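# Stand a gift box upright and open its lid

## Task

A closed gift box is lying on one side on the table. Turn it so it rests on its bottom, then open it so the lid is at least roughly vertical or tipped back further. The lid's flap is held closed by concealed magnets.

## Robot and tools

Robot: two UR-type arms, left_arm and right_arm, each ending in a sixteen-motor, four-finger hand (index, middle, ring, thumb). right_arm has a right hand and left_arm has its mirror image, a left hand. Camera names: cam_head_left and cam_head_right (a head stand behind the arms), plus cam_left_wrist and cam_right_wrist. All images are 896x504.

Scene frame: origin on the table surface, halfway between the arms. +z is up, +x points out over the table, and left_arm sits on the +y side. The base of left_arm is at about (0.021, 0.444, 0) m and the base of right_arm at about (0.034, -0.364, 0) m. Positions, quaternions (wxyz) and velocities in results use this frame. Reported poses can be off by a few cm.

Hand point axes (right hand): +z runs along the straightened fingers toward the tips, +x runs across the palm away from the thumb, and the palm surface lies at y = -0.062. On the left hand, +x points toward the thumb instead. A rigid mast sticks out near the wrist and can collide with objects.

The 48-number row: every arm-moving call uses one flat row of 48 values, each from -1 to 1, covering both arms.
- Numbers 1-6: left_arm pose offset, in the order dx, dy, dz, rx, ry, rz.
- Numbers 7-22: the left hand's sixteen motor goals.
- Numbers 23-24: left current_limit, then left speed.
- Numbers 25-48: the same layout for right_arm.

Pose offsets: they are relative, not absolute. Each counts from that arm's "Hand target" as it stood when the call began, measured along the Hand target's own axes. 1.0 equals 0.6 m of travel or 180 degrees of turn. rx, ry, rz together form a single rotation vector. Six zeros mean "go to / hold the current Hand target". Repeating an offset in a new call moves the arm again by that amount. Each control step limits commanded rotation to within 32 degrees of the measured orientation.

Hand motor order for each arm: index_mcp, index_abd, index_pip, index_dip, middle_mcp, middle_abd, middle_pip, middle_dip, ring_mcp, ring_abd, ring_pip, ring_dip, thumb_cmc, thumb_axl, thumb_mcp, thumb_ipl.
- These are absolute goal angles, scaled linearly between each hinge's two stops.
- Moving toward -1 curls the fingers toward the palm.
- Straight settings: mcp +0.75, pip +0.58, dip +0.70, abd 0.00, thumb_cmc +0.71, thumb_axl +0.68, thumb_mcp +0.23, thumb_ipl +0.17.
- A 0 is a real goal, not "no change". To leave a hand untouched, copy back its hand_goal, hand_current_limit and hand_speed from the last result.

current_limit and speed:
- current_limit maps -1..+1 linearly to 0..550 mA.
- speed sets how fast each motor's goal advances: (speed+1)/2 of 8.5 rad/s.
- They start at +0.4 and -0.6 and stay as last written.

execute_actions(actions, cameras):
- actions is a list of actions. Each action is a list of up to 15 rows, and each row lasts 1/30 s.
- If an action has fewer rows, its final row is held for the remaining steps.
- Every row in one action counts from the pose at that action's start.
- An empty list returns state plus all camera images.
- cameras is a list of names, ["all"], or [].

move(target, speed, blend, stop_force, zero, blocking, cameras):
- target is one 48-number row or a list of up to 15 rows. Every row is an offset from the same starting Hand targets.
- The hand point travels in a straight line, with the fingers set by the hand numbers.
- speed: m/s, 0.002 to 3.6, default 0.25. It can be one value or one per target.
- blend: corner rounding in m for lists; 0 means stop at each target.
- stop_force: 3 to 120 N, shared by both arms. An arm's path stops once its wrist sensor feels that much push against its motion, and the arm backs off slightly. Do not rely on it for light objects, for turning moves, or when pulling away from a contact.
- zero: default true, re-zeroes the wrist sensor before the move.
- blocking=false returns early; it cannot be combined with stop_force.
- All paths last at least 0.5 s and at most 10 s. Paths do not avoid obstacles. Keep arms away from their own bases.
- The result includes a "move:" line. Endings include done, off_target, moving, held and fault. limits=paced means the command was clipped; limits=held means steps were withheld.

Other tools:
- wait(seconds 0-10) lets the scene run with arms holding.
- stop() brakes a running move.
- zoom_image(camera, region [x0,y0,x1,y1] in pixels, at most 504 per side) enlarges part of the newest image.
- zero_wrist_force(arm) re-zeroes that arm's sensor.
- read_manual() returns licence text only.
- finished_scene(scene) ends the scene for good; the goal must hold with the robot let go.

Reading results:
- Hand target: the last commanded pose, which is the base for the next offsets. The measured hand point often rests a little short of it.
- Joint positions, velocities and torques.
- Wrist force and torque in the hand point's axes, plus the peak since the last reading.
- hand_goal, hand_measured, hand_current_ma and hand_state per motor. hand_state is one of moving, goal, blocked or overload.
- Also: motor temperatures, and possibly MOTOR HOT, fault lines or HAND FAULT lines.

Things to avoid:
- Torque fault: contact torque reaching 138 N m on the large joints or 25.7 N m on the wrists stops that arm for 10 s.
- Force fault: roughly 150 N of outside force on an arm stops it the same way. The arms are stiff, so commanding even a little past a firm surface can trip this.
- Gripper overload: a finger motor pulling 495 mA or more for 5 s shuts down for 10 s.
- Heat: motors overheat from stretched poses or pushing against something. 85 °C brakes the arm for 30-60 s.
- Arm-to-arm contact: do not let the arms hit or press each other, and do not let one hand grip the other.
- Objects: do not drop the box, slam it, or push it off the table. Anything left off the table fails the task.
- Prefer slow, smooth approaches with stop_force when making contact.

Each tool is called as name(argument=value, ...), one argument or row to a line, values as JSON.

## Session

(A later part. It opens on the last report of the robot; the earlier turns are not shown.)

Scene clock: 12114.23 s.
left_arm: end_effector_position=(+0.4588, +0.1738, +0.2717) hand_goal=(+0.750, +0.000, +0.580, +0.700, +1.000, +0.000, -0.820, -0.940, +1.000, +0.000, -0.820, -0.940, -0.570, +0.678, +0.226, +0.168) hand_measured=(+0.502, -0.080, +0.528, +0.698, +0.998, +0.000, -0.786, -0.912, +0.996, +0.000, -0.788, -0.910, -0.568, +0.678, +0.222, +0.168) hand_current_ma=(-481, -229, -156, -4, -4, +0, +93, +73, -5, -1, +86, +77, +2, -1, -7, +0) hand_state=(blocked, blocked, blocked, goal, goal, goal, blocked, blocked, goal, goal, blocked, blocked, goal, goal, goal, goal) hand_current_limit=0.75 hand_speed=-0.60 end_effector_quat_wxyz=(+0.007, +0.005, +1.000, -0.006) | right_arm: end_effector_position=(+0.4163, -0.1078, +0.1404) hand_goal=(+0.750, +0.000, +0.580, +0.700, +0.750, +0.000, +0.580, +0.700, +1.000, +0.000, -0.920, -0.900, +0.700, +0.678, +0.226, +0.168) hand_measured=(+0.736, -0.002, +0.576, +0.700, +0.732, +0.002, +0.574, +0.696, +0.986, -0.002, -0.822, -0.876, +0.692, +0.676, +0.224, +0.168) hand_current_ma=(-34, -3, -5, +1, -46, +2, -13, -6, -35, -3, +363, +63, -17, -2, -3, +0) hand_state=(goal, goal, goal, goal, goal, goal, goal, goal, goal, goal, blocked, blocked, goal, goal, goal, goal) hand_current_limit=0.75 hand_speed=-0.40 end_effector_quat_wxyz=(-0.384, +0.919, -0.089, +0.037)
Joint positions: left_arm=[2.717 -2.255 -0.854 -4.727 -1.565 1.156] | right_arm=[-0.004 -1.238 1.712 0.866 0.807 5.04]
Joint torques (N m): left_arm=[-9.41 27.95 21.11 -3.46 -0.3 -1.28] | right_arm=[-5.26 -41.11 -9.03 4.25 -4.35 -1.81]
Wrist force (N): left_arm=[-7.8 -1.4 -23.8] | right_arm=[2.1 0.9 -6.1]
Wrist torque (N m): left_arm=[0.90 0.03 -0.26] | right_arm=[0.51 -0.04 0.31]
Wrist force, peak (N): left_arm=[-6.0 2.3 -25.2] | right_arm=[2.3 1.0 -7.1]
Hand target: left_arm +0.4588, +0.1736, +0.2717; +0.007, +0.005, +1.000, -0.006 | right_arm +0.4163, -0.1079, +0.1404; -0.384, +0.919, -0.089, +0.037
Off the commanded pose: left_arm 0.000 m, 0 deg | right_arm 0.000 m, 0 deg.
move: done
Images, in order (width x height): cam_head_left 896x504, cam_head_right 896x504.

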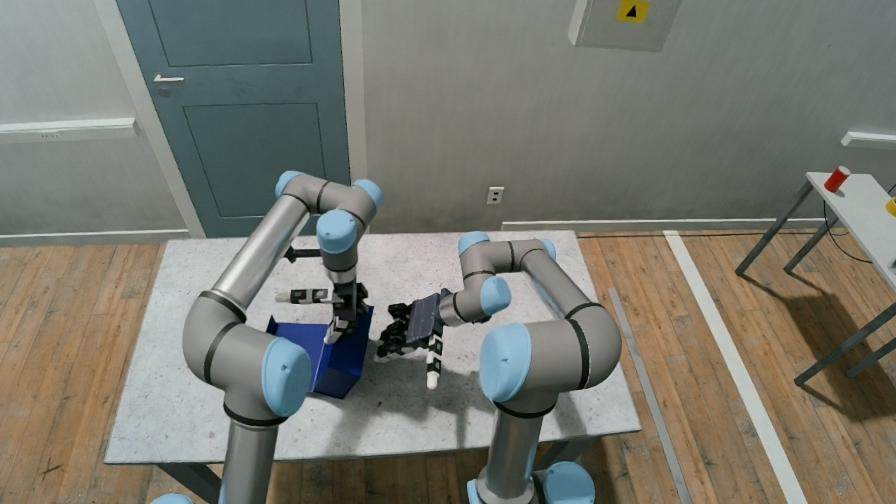

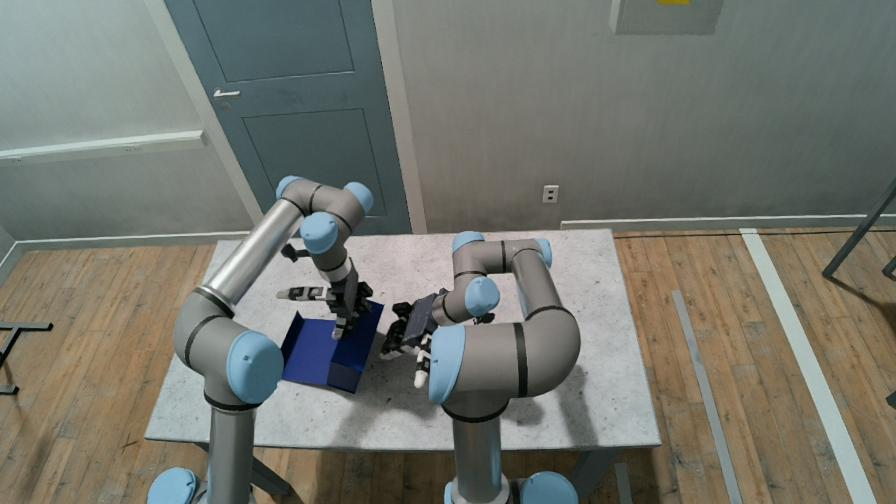

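move(
  target=[
    [0,0,0,0,0,0, 0.75,0,0.58,0.7, 0.2,0,0.58,0.7, 0.2,0,0.58,0.7, -0.57,0.678,0.226,0.168,0.75,-0.6, 0,0,0,0,0,0, 0.75,0,0.58,0.7, 0.75,0,0.58,0.7, 1,0,-0.92,-0.9, 0.7,0.678,0.226,0.168,0.75,-0.4],
    [0,0.01,0,0,0,0, 0.75,0,0.58,0.7, 0.75,0,0.58,0.7, 0.75,0,0.58,0.7, -0.57,0.678,0.226,0.168,0.75,-0.6, 0,0,0,0,0,0, 0.75,0,0.58,0.7, 0.75,0,0.58,0.7, 1,0,-0.92,-0.9, 0.7,0.678,0.226,0.168,0.75,-0.4],
  ],
  speed=0.05,
  cameras=["cam_left_wrist","cam_head_right"],
)

zoom_image(
  camera="cam_head_right",
  region=[260, 250, 460, 420],
)

Scene clock: 12149.97 s.
left_arm: end_effector_position=(+0.4588, +0.1797, +0.2717) hand_goal=(+0.750, +0.000, +0.580, +0.700, +0.750, +0.000, +0.580, +0.700, +0.750, +0.000, +0.580, +0.700, -0.570, +0.678, +0.226, +0.168) hand_measured=(+0.508, -0.084, +0.532, +0.704, +0.532, +0.002, +0.554, +0.698, +0.582, +0.000, +0.558, +0.694, -0.568, +0.678, +0.222, +0.168) hand_current_ma=(-481, -243, -139, +5, -481, +2, -64, -4, -481, +1, -50, -9, +2, -1, -7, +0) hand_state=(blocked, blocked, blocked, goal, blocked, goal, blocked, goal, blocked, goal, blocked, goal, goal, goal, goal, goal) hand_current_limit=0.75 hand_speed=-0.60 end_effector_quat_wxyz=(+0.007, +0.005, +1.000, -0.006) | right_arm: end_effector_position=(+0.4163, -0.1079, +0.1404) hand_goal=(+0.750, +0.000, +0.580, +0.700, +0.750, +0.000, +0.580, +0.700, +1.000, +0.000, -0.920, -0.900, +0.700, +0.678, +0.226, +0.168) hand_measured=(+0.736, -0.002, +0.576, +0.700, +0.732, +0.002, +0.574, +0.696, +0.986, -0.002, -0.822, -0.876, +0.692, +0.676, +0.224, +0.168) hand_current_ma=(-34, -3, -5, +1, -46, +2, -13, -6, -35, -3, +363, +63, -17, -2, -3, +0) hand_state=(goal, goal, goal, goal, goal, goal, goal, goal, goal, goal, blocked, blocked, goal, goal, goal, goal) hand_current_limit=0.75 hand_speed=-0.40 end_effector_quat_wxyz=(-0.384, +0.919, -0.089, +0.037)
Joint positions: left_arm=[2.727 -2.244 -0.873 -4.719 -1.565 1.166] | right_arm=[-0.004 -1.238 1.712 0.866 0.807 5.04]
Joint torques (N m): left_arm=[2.6 40.01 -0.05 0.21 2.51 1.43] | right_arm=[-6.68 -40.9 -8.61 4.15 -4.39 -1.69]
Wrist force (N): left_arm=[-7.0 0.6 -30.1] | right_arm=[1.9 0.8 -6.0]
Wrist torque (N m): left_arm=[1.28 -0.19 -0.61] | right_arm=[0.48 -0.03 0.29]
Wrist force, peak (N): left_arm=[-7.1 0.2 -31.0] | right_arm=[2.2 0.8 -6.2]
Hand target: left_arm +0.4588, +0.1796, +0.2716; +0.007, +0.005, +1.000, -0.006 | right_arm +0.4163, -0.1079, +0.1404; -0.384, +0.919, -0.089, +0.037
Off the commanded pose: left_arm 0.000 m, 0 deg | right_arm 0.000 m, 0 deg.
move: done
Images, in order (width x height): cam_head_right 896x504, cam_left_wrist 896x504.

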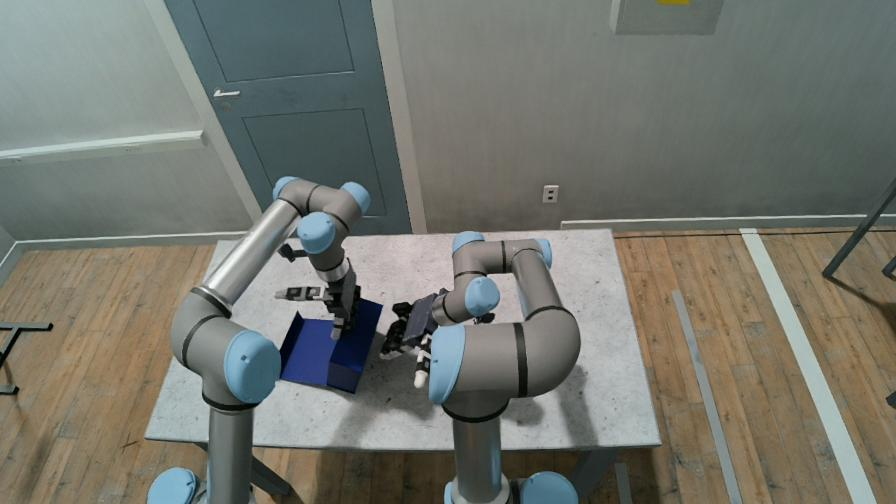

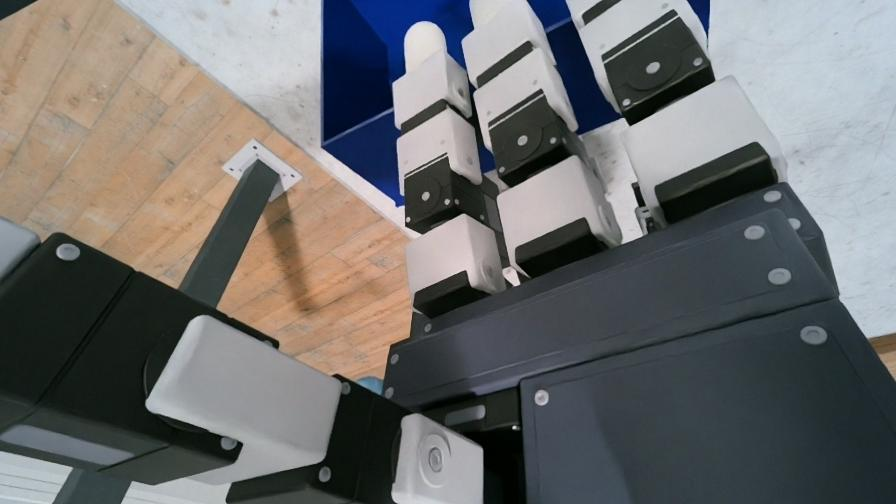

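Scaled by 2.520 from the camera's 896x504 image, which has a finer 1280x720 frame.

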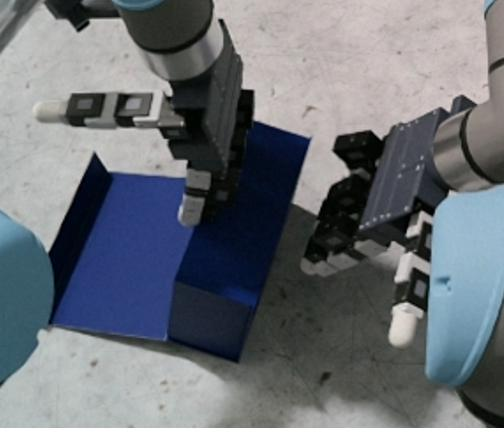

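move(
  target=[0,0,-0.025,0,0,0, 0.75,0,0.58,0.7, 0.75,0,0.58,0.7, 0.75,0,0.58,0.7, -0.57,0.678,0.226,0.168,0.75,-0.6, 0,0,0,0,0,0, 0.75,0,0.58,0.7, 0.75,0,0.58,0.7, 1,0,-0.92,-0.9, 0.7,0.678,0.226,0.168,0.75,-0.4],
  speed=0.05,
  cameras=["cam_left_wrist","cam_head_right"],
)

zoom_image(
  camera="cam_head_right",
  region=[260, 250, 460, 420],
)

Scene clock: 12184.10 s.
left_arm: end_effector_position=(+0.4586, +0.1798, +0.2865) hand_goal=(+0.750, +0.000, +0.580, +0.700, +0.750, +0.000, +0.580, +0.700, +0.750, +0.000, +0.580, +0.700, -0.570, +0.678, +0.226, +0.168) hand_measured=(+0.744, -0.004, +0.576, +0.702, +0.746, +0.004, +0.576, +0.698, +0.744, +0.002, +0.576, +0.698, -0.568, +0.678, +0.222, +0.168) hand_current_ma=(-9, -4, -4, +4, -9, +4, -6, -4, -11, +3, -4, -4, +2, -1, -7, +0) hand_state=(goal, goal, goal, goal, goal, goal, goal, goal, goal, goal, goal, goal, goal, goal, goal, goal) hand_current_limit=0.75 hand_speed=-0.60 end_effector_quat_wxyz=(+0.007, +0.005, +1.000, -0.006) | right_arm: end_effector_position=(+0.4163, -0.1079, +0.1404) hand_goal=(+0.750, +0.000, +0.580, +0.700, +0.750, +0.000, +0.580, +0.700, +1.000, +0.000, -0.920, -0.900, +0.700, +0.678, +0.226, +0.168) hand_measured=(+0.734, -0.002, +0.576, +0.700, +0.732, +0.002, +0.574, +0.696, +0.986, -0.002, -0.822, -0.876, +0.692, +0.676, +0.224, +0.168) hand_current_ma=(-44, -3, -9, +0, -46, +2, -13, -6, -35, -3, +363, +63, -17, -2, -3, +0) hand_state=(goal, goal, goal, goal, goal, goal, goal, goal, goal, goal, blocked, blocked, goal, goal, goal, goal) hand_current_limit=0.75 hand_speed=-0.40 end_effector_quat_wxyz=(-0.384, +0.919, -0.089, +0.037)
Joint positions: left_arm=[2.727 -2.245 -0.833 -4.757 -1.565 1.166] | right_arm=[-0.004 -1.238 1.712 0.866 0.807 5.04]
Joint torques (N m): left_arm=[7.92 36.63 28.91 -4.6 -1.26 1.23] | right_arm=[-4.9 -41.28 -9.43 3.73 -4.36 -1.47]
Wrist force (N): left_arm=[-1.4 -2.4 -5.1] | right_arm=[2.0 1.2 -6.2]
Wrist torque (N m): left_arm=[0.20 0.09 -0.12] | right_arm=[0.47 -0.04 0.29]
Wrist force, peak (N): left_arm=[-7.4 0.0 -32.2] | right_arm=[1.8 1.1 -6.8]
Hand target: left_arm +0.4586, +0.1798, +0.2866; +0.007, +0.005, +1.000, -0.006 | right_arm +0.4163, -0.1079, +0.1404; -0.384, +0.919, -0.089, +0.037
Off the commanded pose: left_arm 0.000 m, 0 deg | right_arm 0.000 m, 0 deg.
move: done
Images, in order (width x height): cam_head_right 896x504, cam_left_wrist 896x504.

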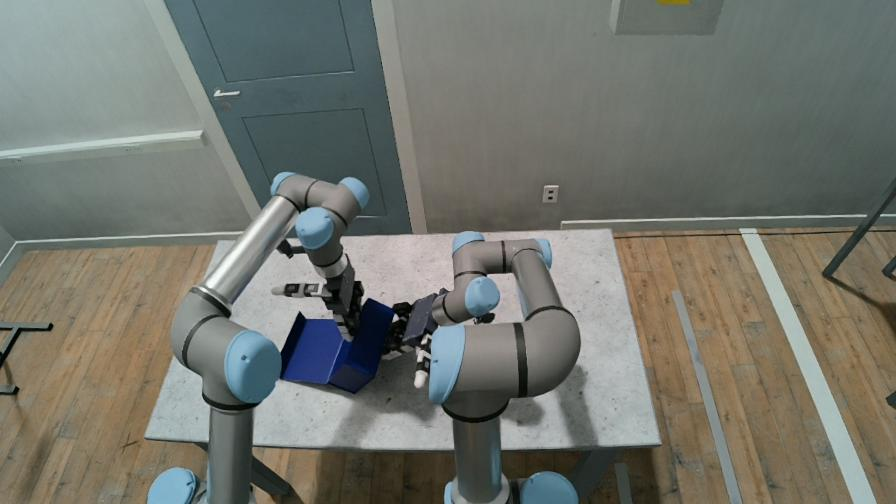

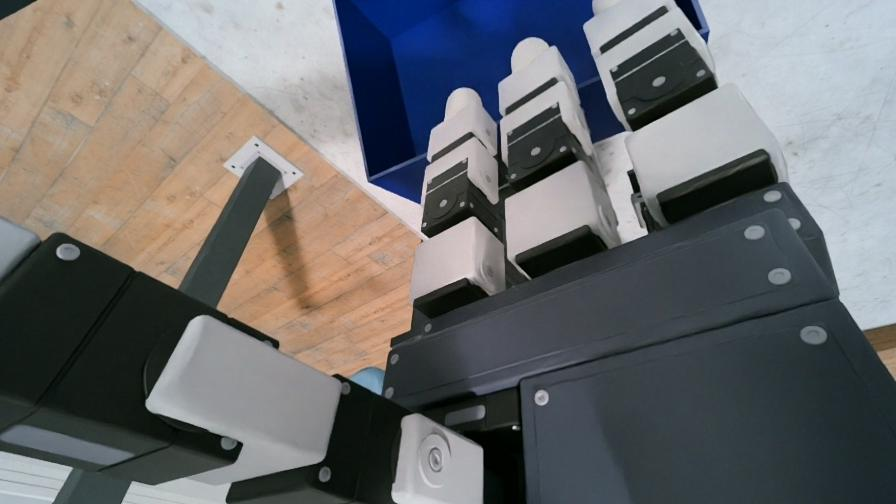

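Scaled by 2.520 from the camera's 896x504 image, which has a finer 1280x720 frame.

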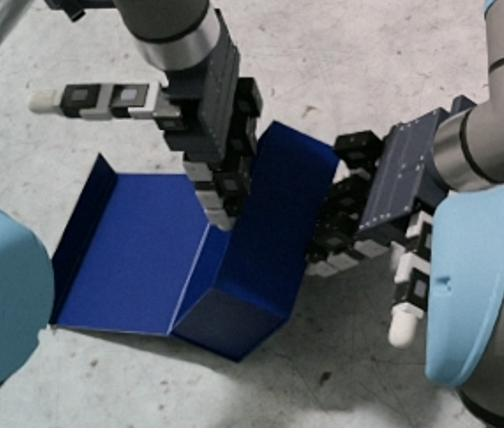

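move(
  target=[
    [0,0.07,-0.08,0,0,0, 0.75,0,0.58,0.7, 0.75,0,0.58,0.7, 0.75,0,0.58,0.7, -0.57,0.678,0.226,0.168,0.75,-0.6, 0,0,0,0,0,0, 0.75,0,0.58,0.7, 0.75,0,0.58,0.7, 1,0,-0.92,-0.9, 0.7,0.678,0.226,0.168,0.75,-0.4],
    [0,0.15,-0.14,0,0,0, 0.75,0,0.58,0.7, 0.75,0,0.58,0.7, 0.75,0,0.58,0.7, -0.57,0.678,0.226,0.168,0.75,-0.6, 0,0,0,0,0,0, 0.75,0,0.58,0.7, 0.75,0,0.58,0.7, 1,0,-0.92,-0.9, 0.7,0.678,0.226,0.168,0.75,-0.4],
  ],
  speed=0.08,
  blend=0.02,
)

move(
  target=[0,0.2,-0.2,0,0,0, 0.75,0,0.58,0.7, 0.75,0,0.58,0.7, 0.75,0,0.58,0.7, -0.57,0.678,0.226,0.168,0.75,-0.6, 0,0.0825,-0.0135,0,0,0, 0.75,0,0.58,0.7, 0.75,0,0.58,0.7, 1,0,-0.92,-0.9, 0.7,0.678,0.226,0.168,0.75,-0.4],
  speed=0.05,
  cameras=["cam_head_left","cam_head_right"],
)

zoom_image(
  camera="cam_head_right",
  region=[260, 250, 460, 420],
)

Scene clock: 12208.77 s.
left_arm: end_effector_position=(+0.4584, +0.2707, +0.3693) hand_goal=(+0.750, +0.000, +0.580, +0.700, +0.750, +0.000, +0.580, +0.700, +0.750, +0.000, +0.580, +0.700, -0.570, +0.678, +0.226, +0.168) hand_measured=(+0.746, -0.004, +0.578, +0.702, +0.746, +0.004, +0.576, +0.698, +0.744, +0.002, +0.578, +0.698, -0.568, +0.678, +0.222, +0.168) hand_current_ma=(-8, -4, -4, +4, -8, +4, -5, -4, -10, +3, -4, -4, +2, -1, -7, +0) hand_state=(goal, goal, goal, goal, goal, goal, goal, goal, goal, goal, goal, goal, goal, goal, goal, goal) hand_current_limit=0.75 hand_speed=-0.60 end_effector_quat_wxyz=(+0.007, +0.005, +1.000, -0.006) | right_arm: end_effector_position=(+0.4163, -0.1079, +0.1404) hand_goal=(+0.750, +0.000, +0.580, +0.700, +0.750, +0.000, +0.580, +0.700, +1.000, +0.000, -0.920, -0.900, +0.700, +0.678, +0.226, +0.168) hand_measured=(+0.734, -0.002, +0.576, +0.700, +0.732, +0.002, +0.574, +0.696, +0.986, -0.002, -0.822, -0.876, +0.692, +0.676, +0.224, +0.168) hand_current_ma=(-44, -3, -9, +0, -46, +2, -13, -6, -35, -3, +363, +63, -17, -2, -3, +0) hand_state=(goal, goal, goal, goal, goal, goal, goal, goal, goal, goal, blocked, blocked, goal, goal, goal, goal) hand_current_limit=0.75 hand_speed=-0.40 end_effector_quat_wxyz=(-0.384, +0.919, -0.089, +0.037)
Joint positions: left_arm=[2.889 -2.116 -0.831 -4.89 -1.562 1.328] | right_arm=[-0.004 -1.238 1.712 0.866 0.807 5.04]
Joint torques (N m): left_arm=[5.97 57.91 27.87 -4.87 1.78 1.81] | right_arm=[1.34 -41.07 -17.46 0.88 -4.18 0.32]
Wrist force (N): left_arm=[-1.6 -2.3 -4.8] | right_arm=[1.9 1.3 -6.4]
Wrist torque (N m): left_arm=[0.18 0.12 -0.17] | right_arm=[0.50 -0.03 0.28]
Wrist force, peak (N): left_arm=[-1.5 -2.6 -5.2] | right_arm=[2.0 1.0 -6.9]
Hand target: left_arm +0.4584, +0.2709, +0.3695; +0.007, +0.005, +1.000, -0.006 | right_arm +0.4163, -0.1079, +0.1404; -0.384, +0.919, -0.089, +0.037
Off the commanded pose: left_arm 0.000 m, 0 deg | right_arm 0.000 m, 0 deg.
move: done

Scene clock: 12212.73 s.
left_arm: end_effector_position=(+0.4579, +0.3923, +0.4879) hand_goal=(+0.750, +0.000, +0.580, +0.700, +0.750, +0.000, +0.580, +0.700, +0.750, +0.000, +0.580, +0.700, -0.570, +0.678, +0.226, +0.168) hand_measured=(+0.746, -0.004, +0.578, +0.702, +0.746, +0.004, +0.576, +0.698, +0.744, +0.002, +0.578, +0.698, -0.568, +0.678, +0.222, +0.168) hand_current_ma=(-8, -4, -4, +4, -8, +4, -5, -4, -10, +3, -4, -4, +2, -1, -7, +0) hand_state=(goal, goal, goal, goal, goal, goal, goal, goal, goal, goal, goal, goal, goal, goal, goal, goal) hand_current_limit=0.75 hand_speed=-0.60 end_effector_quat_wxyz=(+0.007, +0.005, +1.000, -0.006) | right_arm: end_effector_position=(+0.4086, -0.1477, +0.1109) hand_goal=(+0.750, +0.000, +0.580, +0.700, +0.750, +0.000, +0.580, +0.700, +1.000, +0.000, -0.920, -0.900, +0.700, +0.678, +0.226, +0.168) hand_measured=(+0.734, -0.002, +0.576, +0.700, +0.732, +0.002, +0.574, +0.696, +0.986, -0.002, -0.822, -0.876, +0.692, +0.676, +0.224, +0.168) hand_current_ma=(-44, -3, -9, +0, -46, +2, -13, -6, -35, -3, +363, +63, -17, -2, -3, +0) hand_state=(goal, goal, goal, goal, goal, goal, goal, goal, goal, goal, blocked, blocked, goal, goal, goal, goal) hand_current_limit=0.75 hand_speed=-0.40 end_effector_quat_wxyz=(-0.384, +0.919, -0.089, +0.037)
Joint positions: left_arm=[3.14 -2.092 -0.545 -5.202 -1.558 1.579] | right_arm=[-0.109 -1.23 1.818 0.854 0.788 4.895]
Joint torques (N m): left_arm=[7.28 27.97 24.61 -4.81 1.72 1.66] | right_arm=[-5.84 -15.12 -7.39 0.57 -4.5 -1.69]
Wrist force (N): left_arm=[-1.7 -2.2 -4.9] | right_arm=[2.1 0.9 -5.5]
Wrist torque (N m): left_arm=[0.21 0.12 -0.19] | right_arm=[0.42 -0.04 0.35]
Wrist force, peak (N): left_arm=[-1.3 -2.2 -5.4] | right_arm=[2.1 1.1 -6.7]
Hand target: left_arm +0.4580, +0.3924, +0.4880; +0.007, +0.005, +1.000, -0.006 | right_arm +0.4086, -0.1477, +0.1109; -0.384, +0.919, -0.089, +0.037
Off the commanded pose: left_arm 0.000 m, 0 deg | right_arm 0.000 m, 0 deg.
move: done
Images, in order (width x height): cam_head_left 896x504, cam_head_right 896x504.

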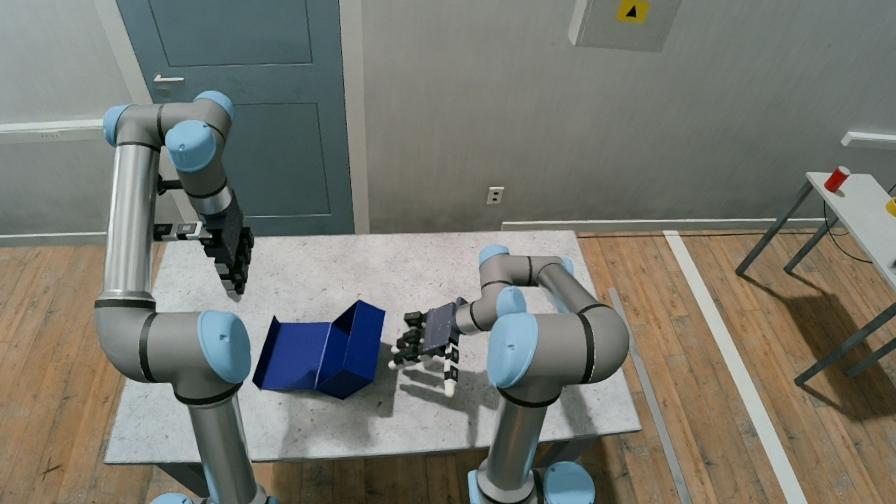

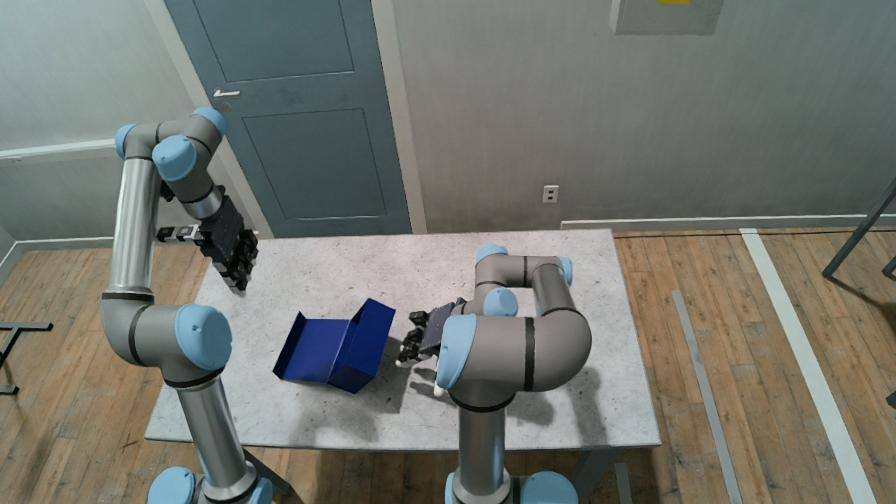

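Scaled by 2.520 from the camera's 896x504 image, which has a finer 1280x720 frame.

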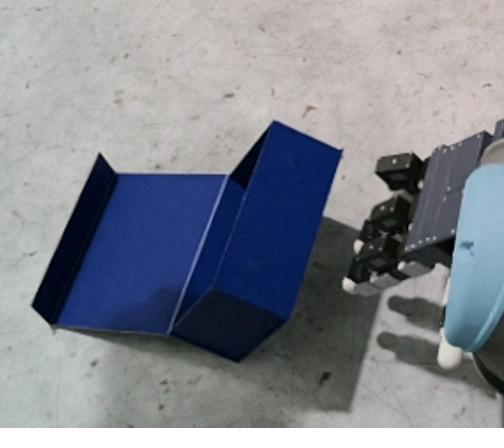

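move(
  target=[0.03,-0.1,0.2,0,0,0.061, 0.75,0,0.58,0.7, 0.75,0,0.58,0.7, 0.75,0,0.58,0.7, -0.57,0.678,0.226,0.168,0.75,-0.6, 0,-0.066,0.0108,0,0,0, 0.75,0,0.58,0.7, 0.75,0,0.58,0.7, 1,0,-0.92,-0.9, 0.7,0.678,0.226,0.168,0.75,-0.4],
  speed=0.08,
  stop_force=4,
)

move(
  target=[0,-0.03,0.14,0.25,0,0, 0.75,0,0.58,0.7, 0.75,0,0.58,0.7, 0.75,0,0.58,0.7, -0.57,0.678,0.226,0.168,0.75,-0.6, 0,0,0,0,0,0, 0.75,0,0.58,0.7, 0.75,0,0.58,0.7, 1,0,-0.92,-0.9, 0.7,0.678,0.226,0.168,0.75,-0.4],
  speed=0.1,
  stop_force=5,
  cameras=["cam_head_left","cam_head_right","cam_left_wrist"],
)

zoom_image(
  camera="cam_head_right",
  region=[240, 230, 480, 420],
)

Scene clock: 12266.53 s.
left_arm: end_effector_position=(+0.4410, +0.3311, +0.3685) hand_goal=(+0.750, +0.000, +0.580, +0.700, +0.750, +0.000, +0.580, +0.700, +0.750, +0.000, +0.580, +0.700, -0.570, +0.678, +0.226, +0.168) hand_measured=(+0.746, -0.004, +0.578, +0.702, +0.746, +0.004, +0.576, +0.698, +0.744, +0.002, +0.578, +0.698, -0.568, +0.678, +0.222, +0.168) hand_current_ma=(-8, -4, -4, +4, -8, +4, -5, -4, -10, +3, -4, -4, +2, -1, -7, +0) hand_state=(goal, goal, goal, goal, goal, goal, goal, goal, goal, goal, goal, goal, goal, goal, goal, goal) hand_current_limit=0.75 hand_speed=-0.60 end_effector_quat_wxyz=(+0.008, +0.101, +0.995, -0.006) | right_arm: end_effector_position=(+0.4148, -0.1159, +0.1345) hand_goal=(+0.750, +0.000, +0.580, +0.700, +0.750, +0.000, +0.580, +0.700, +1.000, +0.000, -0.920, -0.900, +0.700, +0.678, +0.226, +0.168) hand_measured=(+0.734, -0.002, +0.576, +0.700, +0.732, +0.002, +0.574, +0.696, +0.986, -0.002, -0.822, -0.876, +0.692, +0.676, +0.224, +0.168) hand_current_ma=(-44, -3, -9, +0, -46, +2, -13, -6, -35, -3, +363, +63, -17, -2, -3, +0) hand_state=(goal, goal, goal, goal, goal, goal, goal, goal, goal, goal, blocked, blocked, goal, goal, goal, goal) hand_current_limit=0.75 hand_speed=-0.40 end_effector_quat_wxyz=(-0.384, +0.919, -0.089, +0.037)
Joint positions: left_arm=[2.993 -1.948 -1.084 -4.806 -1.56 1.624] | right_arm=[-0.025 -1.238 1.735 0.863 0.802 5.012]
Joint torques (N m): left_arm=[-7.05 51.02 5.04 -0.18 -1.8 1.67] | right_arm=[7.18 -37.24 -27.66 4.27 1.55 2.26]
Wrist force (N): left_arm=[-1.5 -2.5 -4.8] | right_arm=[2.0 0.9 -5.9]
Wrist torque (N m): left_arm=[0.13 0.09 -0.13] | right_arm=[0.49 -0.06 0.13]
Wrist force, peak (N): left_arm=[-1.7 -2.1 -5.3] | right_arm=[2.0 1.0 -6.1]
Hand target: left_arm +0.4410, +0.3311, +0.3685; +0.008, +0.101, +0.995, -0.006 | right_arm +0.4148, -0.1159, +0.1345; -0.384, +0.919, -0.089, +0.037
Off the commanded pose: left_arm 0.000 m, 0 deg | right_arm 0.000 m, 0 deg.
move: done

Scene clock: 12271.53 s.
left_arm: end_effector_position=(+0.4386, +0.3124, +0.2847) hand_goal=(+0.750, +0.000, +0.580, +0.700, +0.750, +0.000, +0.580, +0.700, +0.750, +0.000, +0.580, +0.700, -0.570, +0.678, +0.226, +0.168) hand_measured=(+0.744, -0.004, +0.578, +0.702, +0.744, +0.004, +0.576, +0.698, +0.744, +0.002, +0.578, +0.698, -0.568, +0.678, +0.222, +0.168) hand_current_ma=(-9, -4, -4, +3, -9, +4, -5, -4, -11, +3, -4, -4, +2, -1, -7, +0) hand_state=(goal, goal, goal, goal, goal, goal, goal, goal, goal, goal, goal, goal, goal, goal, goal, goal) hand_current_limit=0.75 hand_speed=-0.60 end_effector_quat_wxyz=(-0.031, +0.096, +0.917, -0.386) | right_arm: end_effector_position=(+0.4148, -0.1159, +0.1345) hand_goal=(+0.750, +0.000, +0.580, +0.700, +0.750, +0.000, +0.580, +0.700, +1.000, +0.000, -0.920, -0.900, +0.700, +0.678, +0.226, +0.168) hand_measured=(+0.734, -0.002, +0.576, +0.700, +0.732, +0.002, +0.574, +0.696, +0.986, -0.002, -0.822, -0.876, +0.692, +0.676, +0.224, +0.168) hand_current_ma=(-44, -3, -9, +0, -46, +2, -13, -6, -35, -3, +363, +63, -17, -2, -3, +0) hand_state=(goal, goal, goal, goal, goal, goal, goal, goal, goal, goal, blocked, blocked, goal, goal, goal, goal) hand_current_limit=0.75 hand_speed=-0.40 end_effector_quat_wxyz=(-0.384, +0.919, -0.089, +0.037)
Joint positions: left_arm=[3.364 -1.93 -1.446 -4.862 -0.856 2.147] | right_arm=[-0.025 -1.238 1.735 0.863 0.802 5.012]
Joint torques (N m): left_arm=[8.54 22.06 4.65 -5.05 2.81 1.75] | right_arm=[7.01 -17.03 -28.5 4.09 1.55 2.23]
Wrist force (N): left_arm=[-1.8 -3.2 -4.8] | right_arm=[2.0 1.0 -6.0]
Wrist torque (N m): left_arm=[0.04 0.13 -0.13] | right_arm=[0.51 -0.07 0.14]
Wrist force, peak (N): left_arm=[-1.9 -3.0 -5.7] | right_arm=[2.2 0.7 -6.3]
Hand target: left_arm +0.4386, +0.3124, +0.2847; -0.031, +0.096, +0.917, -0.386 | right_arm +0.4148, -0.1159, +0.1345; -0.384, +0.919, -0.089, +0.037
Off the commanded pose: left_arm 0.000 m, 0 deg | right_arm 0.000 m, 0 deg.
move: done
Images, in order (width x height): cam_head_left 896x504, cam_head_right 896x504, cam_left_wrist 896x504.

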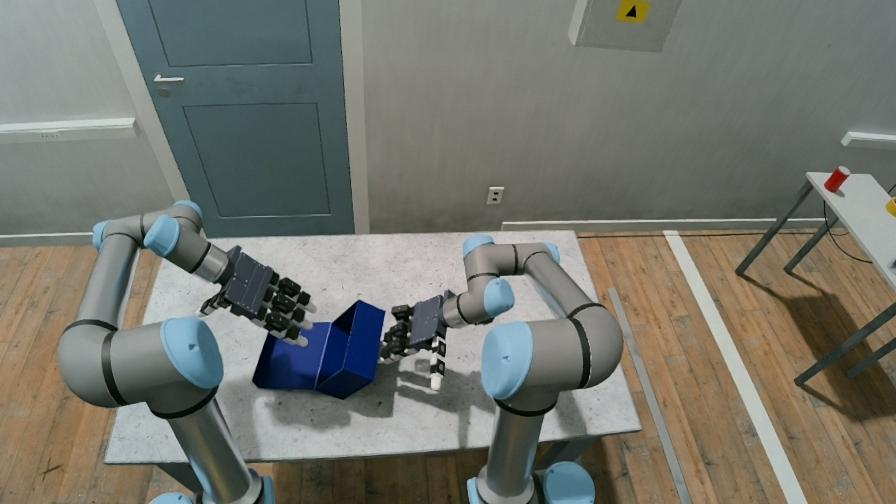

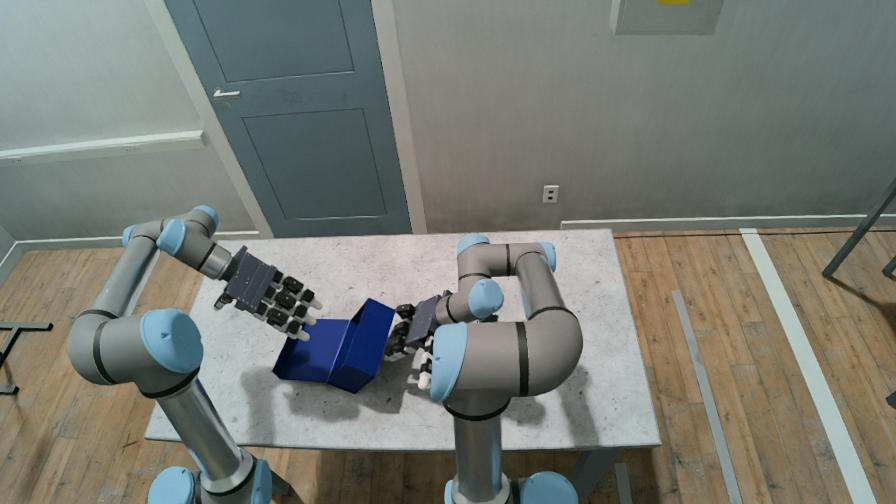

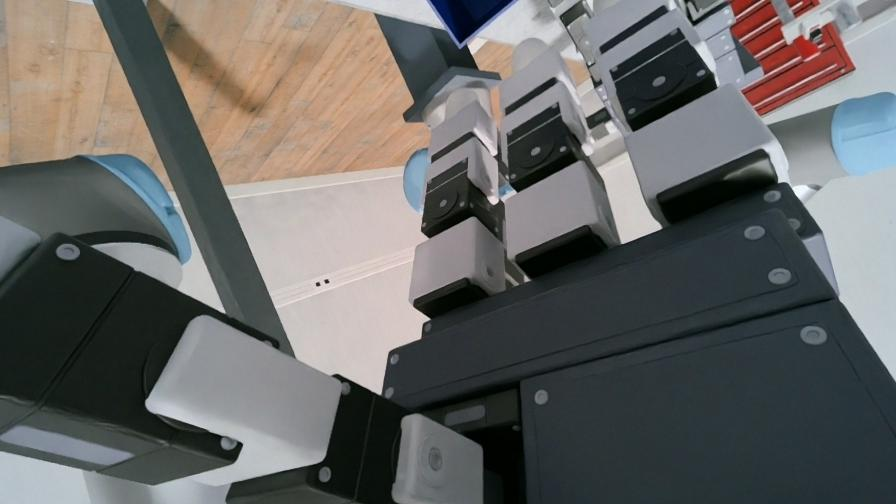

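Scaled by 2.100 from the camera's 896x504 image, which has a finer 1280x720 frame.

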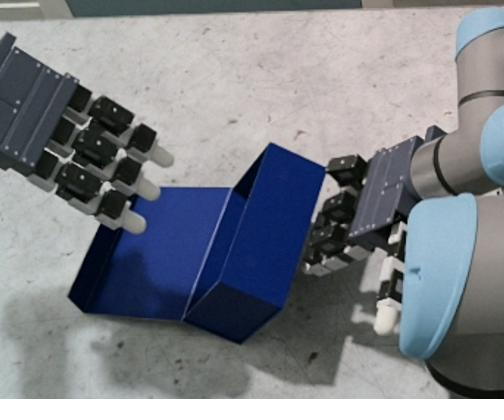

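move(
  target=[0.05,0.04,0.1817,0,0,0, 0.75,0,0.58,0.7, 0.75,0,0.58,0.7, 0.75,0,0.58,0.7, -0.57,0.678,0.226,0.168,0.75,-0.6, 0,0,0,0,0,0, 0.75,0,0.58,0.7, 0.75,0,0.58,0.7, 1,0,-0.92,-0.9, 0.7,0.678,0.226,0.168,0.75,-0.4],
  speed=0.08,
  stop_force=4,
)

move(
  target=[0,-0.0471,0.0471,0,0,0, 0.75,0,0.58,0.7, 0.75,0,0.58,0.7, 0.75,0,0.58,0.7, -0.57,0.678,0.226,0.168,0.75,-0.6, 0,0,0,0,0,0, 0.75,0,0.58,0.7, 0.75,0,0.58,0.7, 1,0,-0.92,-0.9, 0.7,0.678,0.226,0.168,0.75,-0.4],
  speed=0.02,
  stop_force=3,
  cameras=["cam_head_left","cam_head_right"],
)

zoom_image(
  camera="cam_head_right",
  region=[240, 230, 480, 420],
)

zoom_image(
  camera="cam_head_left",
  region=[240, 230, 480, 420],
)

Scene clock: 12300.57 s.
left_arm: end_effector_position=(+0.3985, +0.2583, +0.1907) hand_goal=(+0.750, +0.000, +0.580, +0.700, +0.750, +0.000, +0.580, +0.700, +0.750, +0.000, +0.580, +0.700, -0.570, +0.678, +0.226, +0.168) hand_measured=(+0.744, -0.004, +0.578, +0.702, +0.744, +0.004, +0.576, +0.698, +0.744, +0.002, +0.578, +0.698, -0.568, +0.678, +0.222, +0.168) hand_current_ma=(-10, -4, -4, +3, -9, +4, -5, -4, -12, +3, -4, -4, +2, -1, -7, +0) hand_state=(goal, goal, goal, goal, goal, goal, goal, goal, goal, goal, goal, goal, goal, goal, goal, goal) hand_current_limit=0.75 hand_speed=-0.60 end_effector_quat_wxyz=(-0.031, +0.096, +0.917, -0.386) | right_arm: end_effector_position=(+0.4148, -0.1159, +0.1345) hand_goal=(+0.750, +0.000, +0.580, +0.700, +0.750, +0.000, +0.580, +0.700, +1.000, +0.000, -0.920, -0.900, +0.700, +0.678, +0.226, +0.168) hand_measured=(+0.734, -0.002, +0.576, +0.700, +0.732, +0.002, +0.574, +0.696, +0.986, -0.002, -0.822, -0.876, +0.692, +0.676, +0.224, +0.168) hand_current_ma=(-44, -3, -9, +0, -46, +2, -13, -6, -35, -3, +363, +63, -17, -2, -3, +0) hand_state=(goal, goal, goal, goal, goal, goal, goal, goal, goal, goal, blocked, blocked, goal, goal, goal, goal) hand_current_limit=0.75 hand_speed=-0.40 end_effector_quat_wxyz=(-0.384, +0.919, -0.089, +0.037)
Joint positions: left_arm=[3.254 -1.931 -1.676 -4.536 -0.819 2.006] | right_arm=[-0.025 -1.238 1.735 0.863 0.802 5.012]
Joint torques (N m): left_arm=[-5.3 20.61 3.22 -0.55 2.88 -1.21] | right_arm=[6.87 -16.89 -27.98 3.97 1.44 2.35]
Wrist force (N): left_arm=[-2.1 -3.1 -5.4] | right_arm=[1.9 0.8 -6.0]
Wrist torque (N m): left_arm=[0.10 0.13 0.01] | right_arm=[0.48 -0.05 0.12]
Wrist force, peak (N): left_arm=[-2.4 -3.0 -5.5] | right_arm=[2.0 0.7 -6.4]
Hand target: left_arm +0.3985, +0.2583, +0.1907; -0.031, +0.096, +0.917, -0.386 | right_arm +0.4148, -0.1159, +0.1345; -0.384, +0.919, -0.089, +0.037
Off the commanded pose: left_arm 0.000 m, 0 deg | right_arm 0.000 m, 0 deg.
move: done

Scene clock: 12303.60 s.
left_arm: end_effector_position=(+0.3905, +0.2192, +0.1911) hand_goal=(+0.750, +0.000, +0.580, +0.700, +0.750, +0.000, +0.580, +0.700, +0.750, +0.000, +0.580, +0.700, -0.570, +0.678, +0.226, +0.168) hand_measured=(+0.744, -0.004, +0.578, +0.702, +0.742, +0.004, +0.576, +0.698, +0.736, +0.002, +0.576, +0.698, -0.568, +0.678, +0.222, +0.168) hand_current_ma=(-10, -4, -4, +3, -17, +4, -5, -4, -35, +2, -5, -4, +2, -1, -7, +0) hand_state=(goal, goal, goal, goal, goal, goal, goal, goal, goal, goal, goal, goal, goal, goal, goal, goal) hand_current_limit=0.75 hand_speed=-0.60 end_effector_quat_wxyz=(-0.031, +0.096, +0.917, -0.386) | right_arm: end_effector_position=(+0.4148, -0.1159, +0.1345) hand_goal=(+0.750, +0.000, +0.580, +0.700, +0.750, +0.000, +0.580, +0.700, +1.000, +0.000, -0.920, -0.900, +0.700, +0.678, +0.226, +0.168) hand_measured=(+0.732, -0.002, +0.574, +0.700, +0.732, +0.002, +0.574, +0.696, +0.986, -0.002, -0.822, -0.876, +0.692, +0.676, +0.224, +0.168) hand_current_ma=(-48, -3, -11, -1, -46, +2, -13, -6, -35, -3, +363, +63, -17, -2, -3, +0) hand_state=(goal, goal, goal, goal, goal, goal, goal, goal, goal, goal, blocked, blocked, goal, goal, goal, goal) hand_current_limit=0.75 hand_speed=-0.40 end_effector_quat_wxyz=(-0.384, +0.919, -0.089, +0.037)
Joint positions: left_arm=[3.159 -1.931 -1.651 -4.473 -0.796 1.879] | right_arm=[-0.025 -1.238 1.735 0.863 0.802 5.012]
Joint torques (N m): left_arm=[-6.27 21.68 25.78 -0.57 3.23 -1.26] | right_arm=[6.08 -16.4 -27.78 3.84 0.84 2.23]
Wrist force (N): left_arm=[-1.8 -2.4 -5.7] | right_arm=[1.9 1.5 -6.9]
Wrist torque (N m): left_arm=[0.10 0.08 0.01] | right_arm=[0.46 -0.05 0.11]
Wrist force, peak (N): left_arm=[-2.0 -2.5 -5.9] | right_arm=[2.1 1.3 -7.2]
Hand target: left_arm +0.3905, +0.2192, +0.1911; -0.031, +0.096, +0.917, -0.386 | right_arm +0.4148, -0.1159, +0.1345; -0.384, +0.919, -0.089, +0.037
Off the commanded pose: left_arm 0.000 m, 0 deg | right_arm 0.000 m, 0 deg.
move: done
Images, in order (width x height): cam_head_left 896x504, cam_head_right 896x504.

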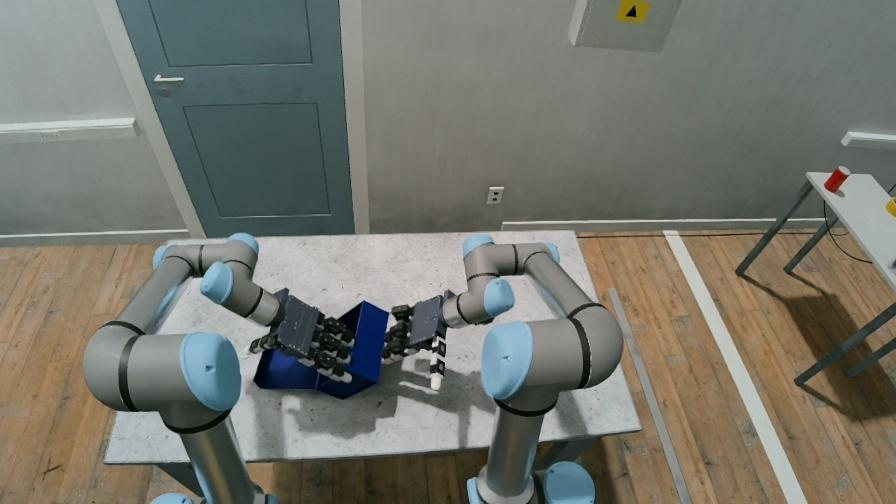

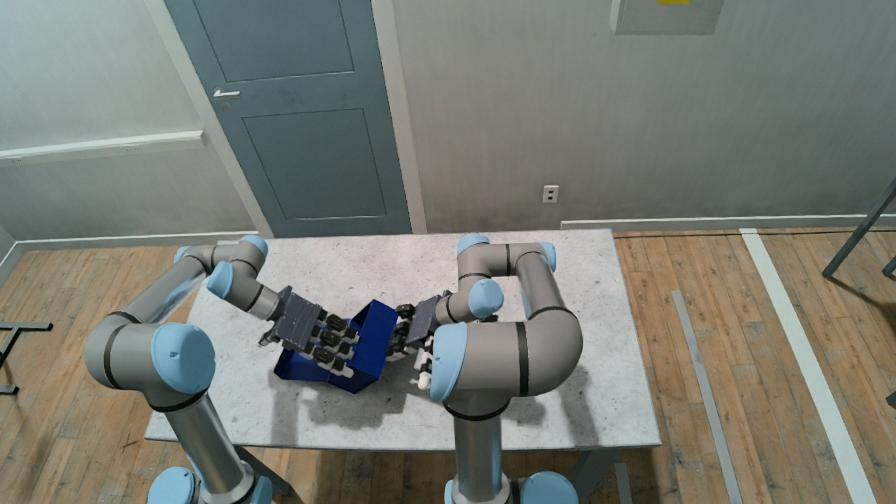

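Scaled by 2.100 from the camera's 896x504 image, which has a finer 1280x720 frame.

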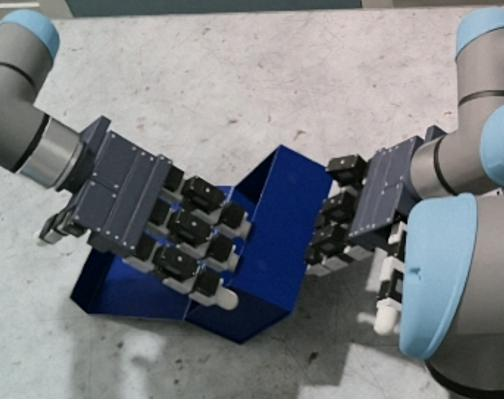

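Scaled by 2.100 from the camera's 896x504 image, which has a finer 1280x720 frame.

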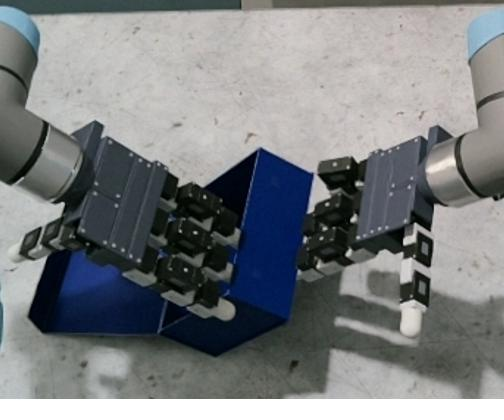

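move(
  target=[
    [0,-0.0272,0.0507,0,0,0, 0.75,0,0.58,0.7, 0.75,0,0.58,0.7, 0.75,0,0.58,0.7, -0.57,0.678,0.226,0.168,0.75,-0.6, 0,0.0622,-0.011,0,0,0, 0.75,0,0.58,0.7, 0.75,0,0.58,0.7, 1,0,-0.92,-0.9, 0.7,0.678,0.226,0.168,0.75,-0.4],
    [0,-0.0442,0.1067,0,0,0, 0.75,0,0.58,0.7, 0.75,0,0.58,0.7, 0.75,0,0.58,0.7, -0.57,0.678,0.226,0.168,0.75,-0.6, 0,0.1097,-0.0073,0,0,0, 0.75,0,0.58,0.7, 0.75,0,0.58,0.7, 1,0,-0.92,-0.9, 0.7,0.678,0.226,0.168,0.75,-0.4],
  ],
  speed=0.03,
  blend=0.01,
  cameras=["cam_head_left","cam_head_right"],
)

zoom_image(
  camera="cam_head_right",
  region=[240, 230, 480, 420],
)

zoom_image(
  camera="cam_head_left",
  region=[240, 230, 480, 420],
)

Scene clock: 12329.33 s.
left_arm: end_effector_position=(+0.3780, +0.1562, +0.1652) hand_goal=(+0.750, +0.000, +0.580, +0.700, +0.750, +0.000, +0.580, +0.700, +0.750, +0.000, +0.580, +0.700, -0.570, +0.678, +0.226, +0.168) hand_measured=(+0.744, -0.004, +0.578, +0.702, +0.742, +0.004, +0.576, +0.698, +0.734, +0.002, +0.576, +0.698, -0.568, +0.678, +0.222, +0.168) hand_current_ma=(-10, -4, -4, +3, -18, +4, -5, -4, -36, +2, -5, -4, +2, -1, -7, +0) hand_state=(goal, goal, goal, goal, goal, goal, goal, goal, goal, goal, goal, goal, goal, goal, goal, goal) hand_current_limit=0.75 hand_speed=-0.60 end_effector_quat_wxyz=(-0.031, +0.096, +0.917, -0.386) | right_arm: end_effector_position=(+0.4053, -0.1643, +0.0908) hand_goal=(+0.750, +0.000, +0.580, +0.700, +0.750, +0.000, +0.580, +0.700, +1.000, +0.000, -0.920, -0.900, +0.700, +0.678, +0.226, +0.168) hand_measured=(+0.732, -0.002, +0.574, +0.700, +0.732, +0.002, +0.574, +0.696, +0.986, -0.002, -0.822, -0.876, +0.692, +0.676, +0.224, +0.168) hand_current_ma=(-49, -3, -11, -1, -46, +2, -13, -6, -35, -3, +363, +63, -17, -2, -3, +0) hand_state=(goal, goal, goal, goal, goal, goal, goal, goal, goal, goal, blocked, blocked, goal, goal, goal, goal) hand_current_limit=0.75 hand_speed=-0.40 end_effector_quat_wxyz=(-0.384, +0.919, -0.089, +0.037)
Joint positions: left_arm=[3.005 -1.971 -1.623 -4.308 -0.777 1.662] | right_arm=[-0.155 -1.21 1.866 0.832 0.783 4.831]
Joint torques (N m): left_arm=[-8.06 21.44 25.26 -0.48 2.9 -1.12] | right_arm=[-6.17 -15.75 -5.66 0.78 -4.61 -1.74]
Wrist force (N): left_arm=[-1.8 -2.7 -5.5] | right_arm=[2.0 1.3 -5.7]
Wrist torque (N m): left_arm=[0.16 0.09 0.03] | right_arm=[0.39 0.00 0.35]
Wrist force, peak (N): left_arm=[-2.0 -2.4 -6.1] | right_arm=[2.1 1.6 -7.2]
Hand target: left_arm +0.3780, +0.1561, +0.1651; -0.031, +0.096, +0.917, -0.386 | right_arm +0.4053, -0.1644, +0.0907; -0.384, +0.919, -0.089, +0.037
Off the commanded pose: left_arm 0.000 m, 0 deg | right_arm 0.000 m, 0 deg.
move: done
Images, in order (width x height): cam_head_left 896x504, cam_head_right 896x504.

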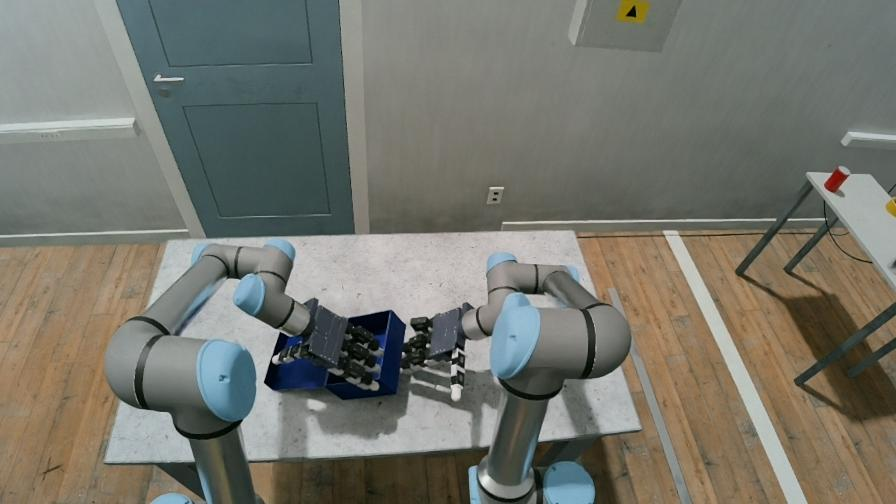

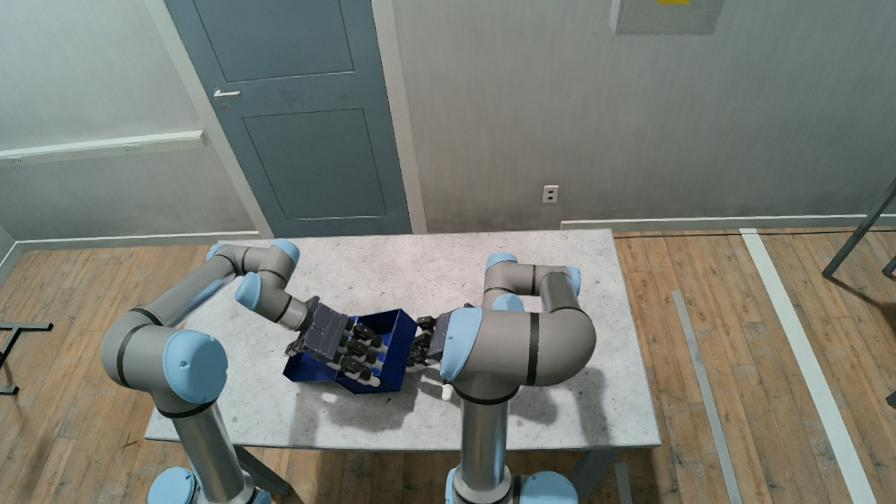

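Scaled by 2.100 from the camera's 896x504 image, which has a finer 1280x720 frame.

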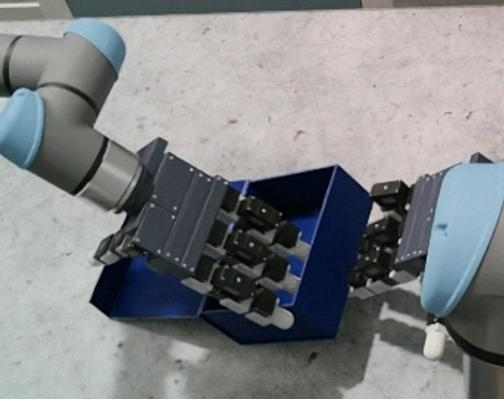

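Scaled by 2.100 from the camera's 896x504 image, which has a finer 1280x720 frame.

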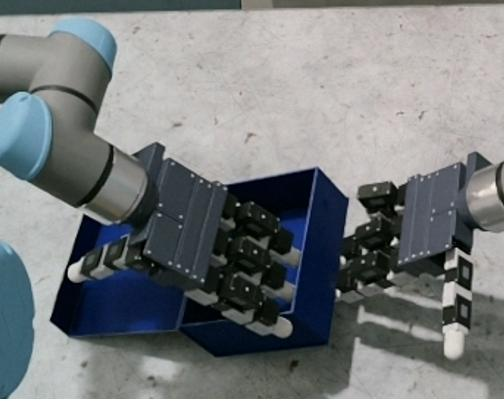

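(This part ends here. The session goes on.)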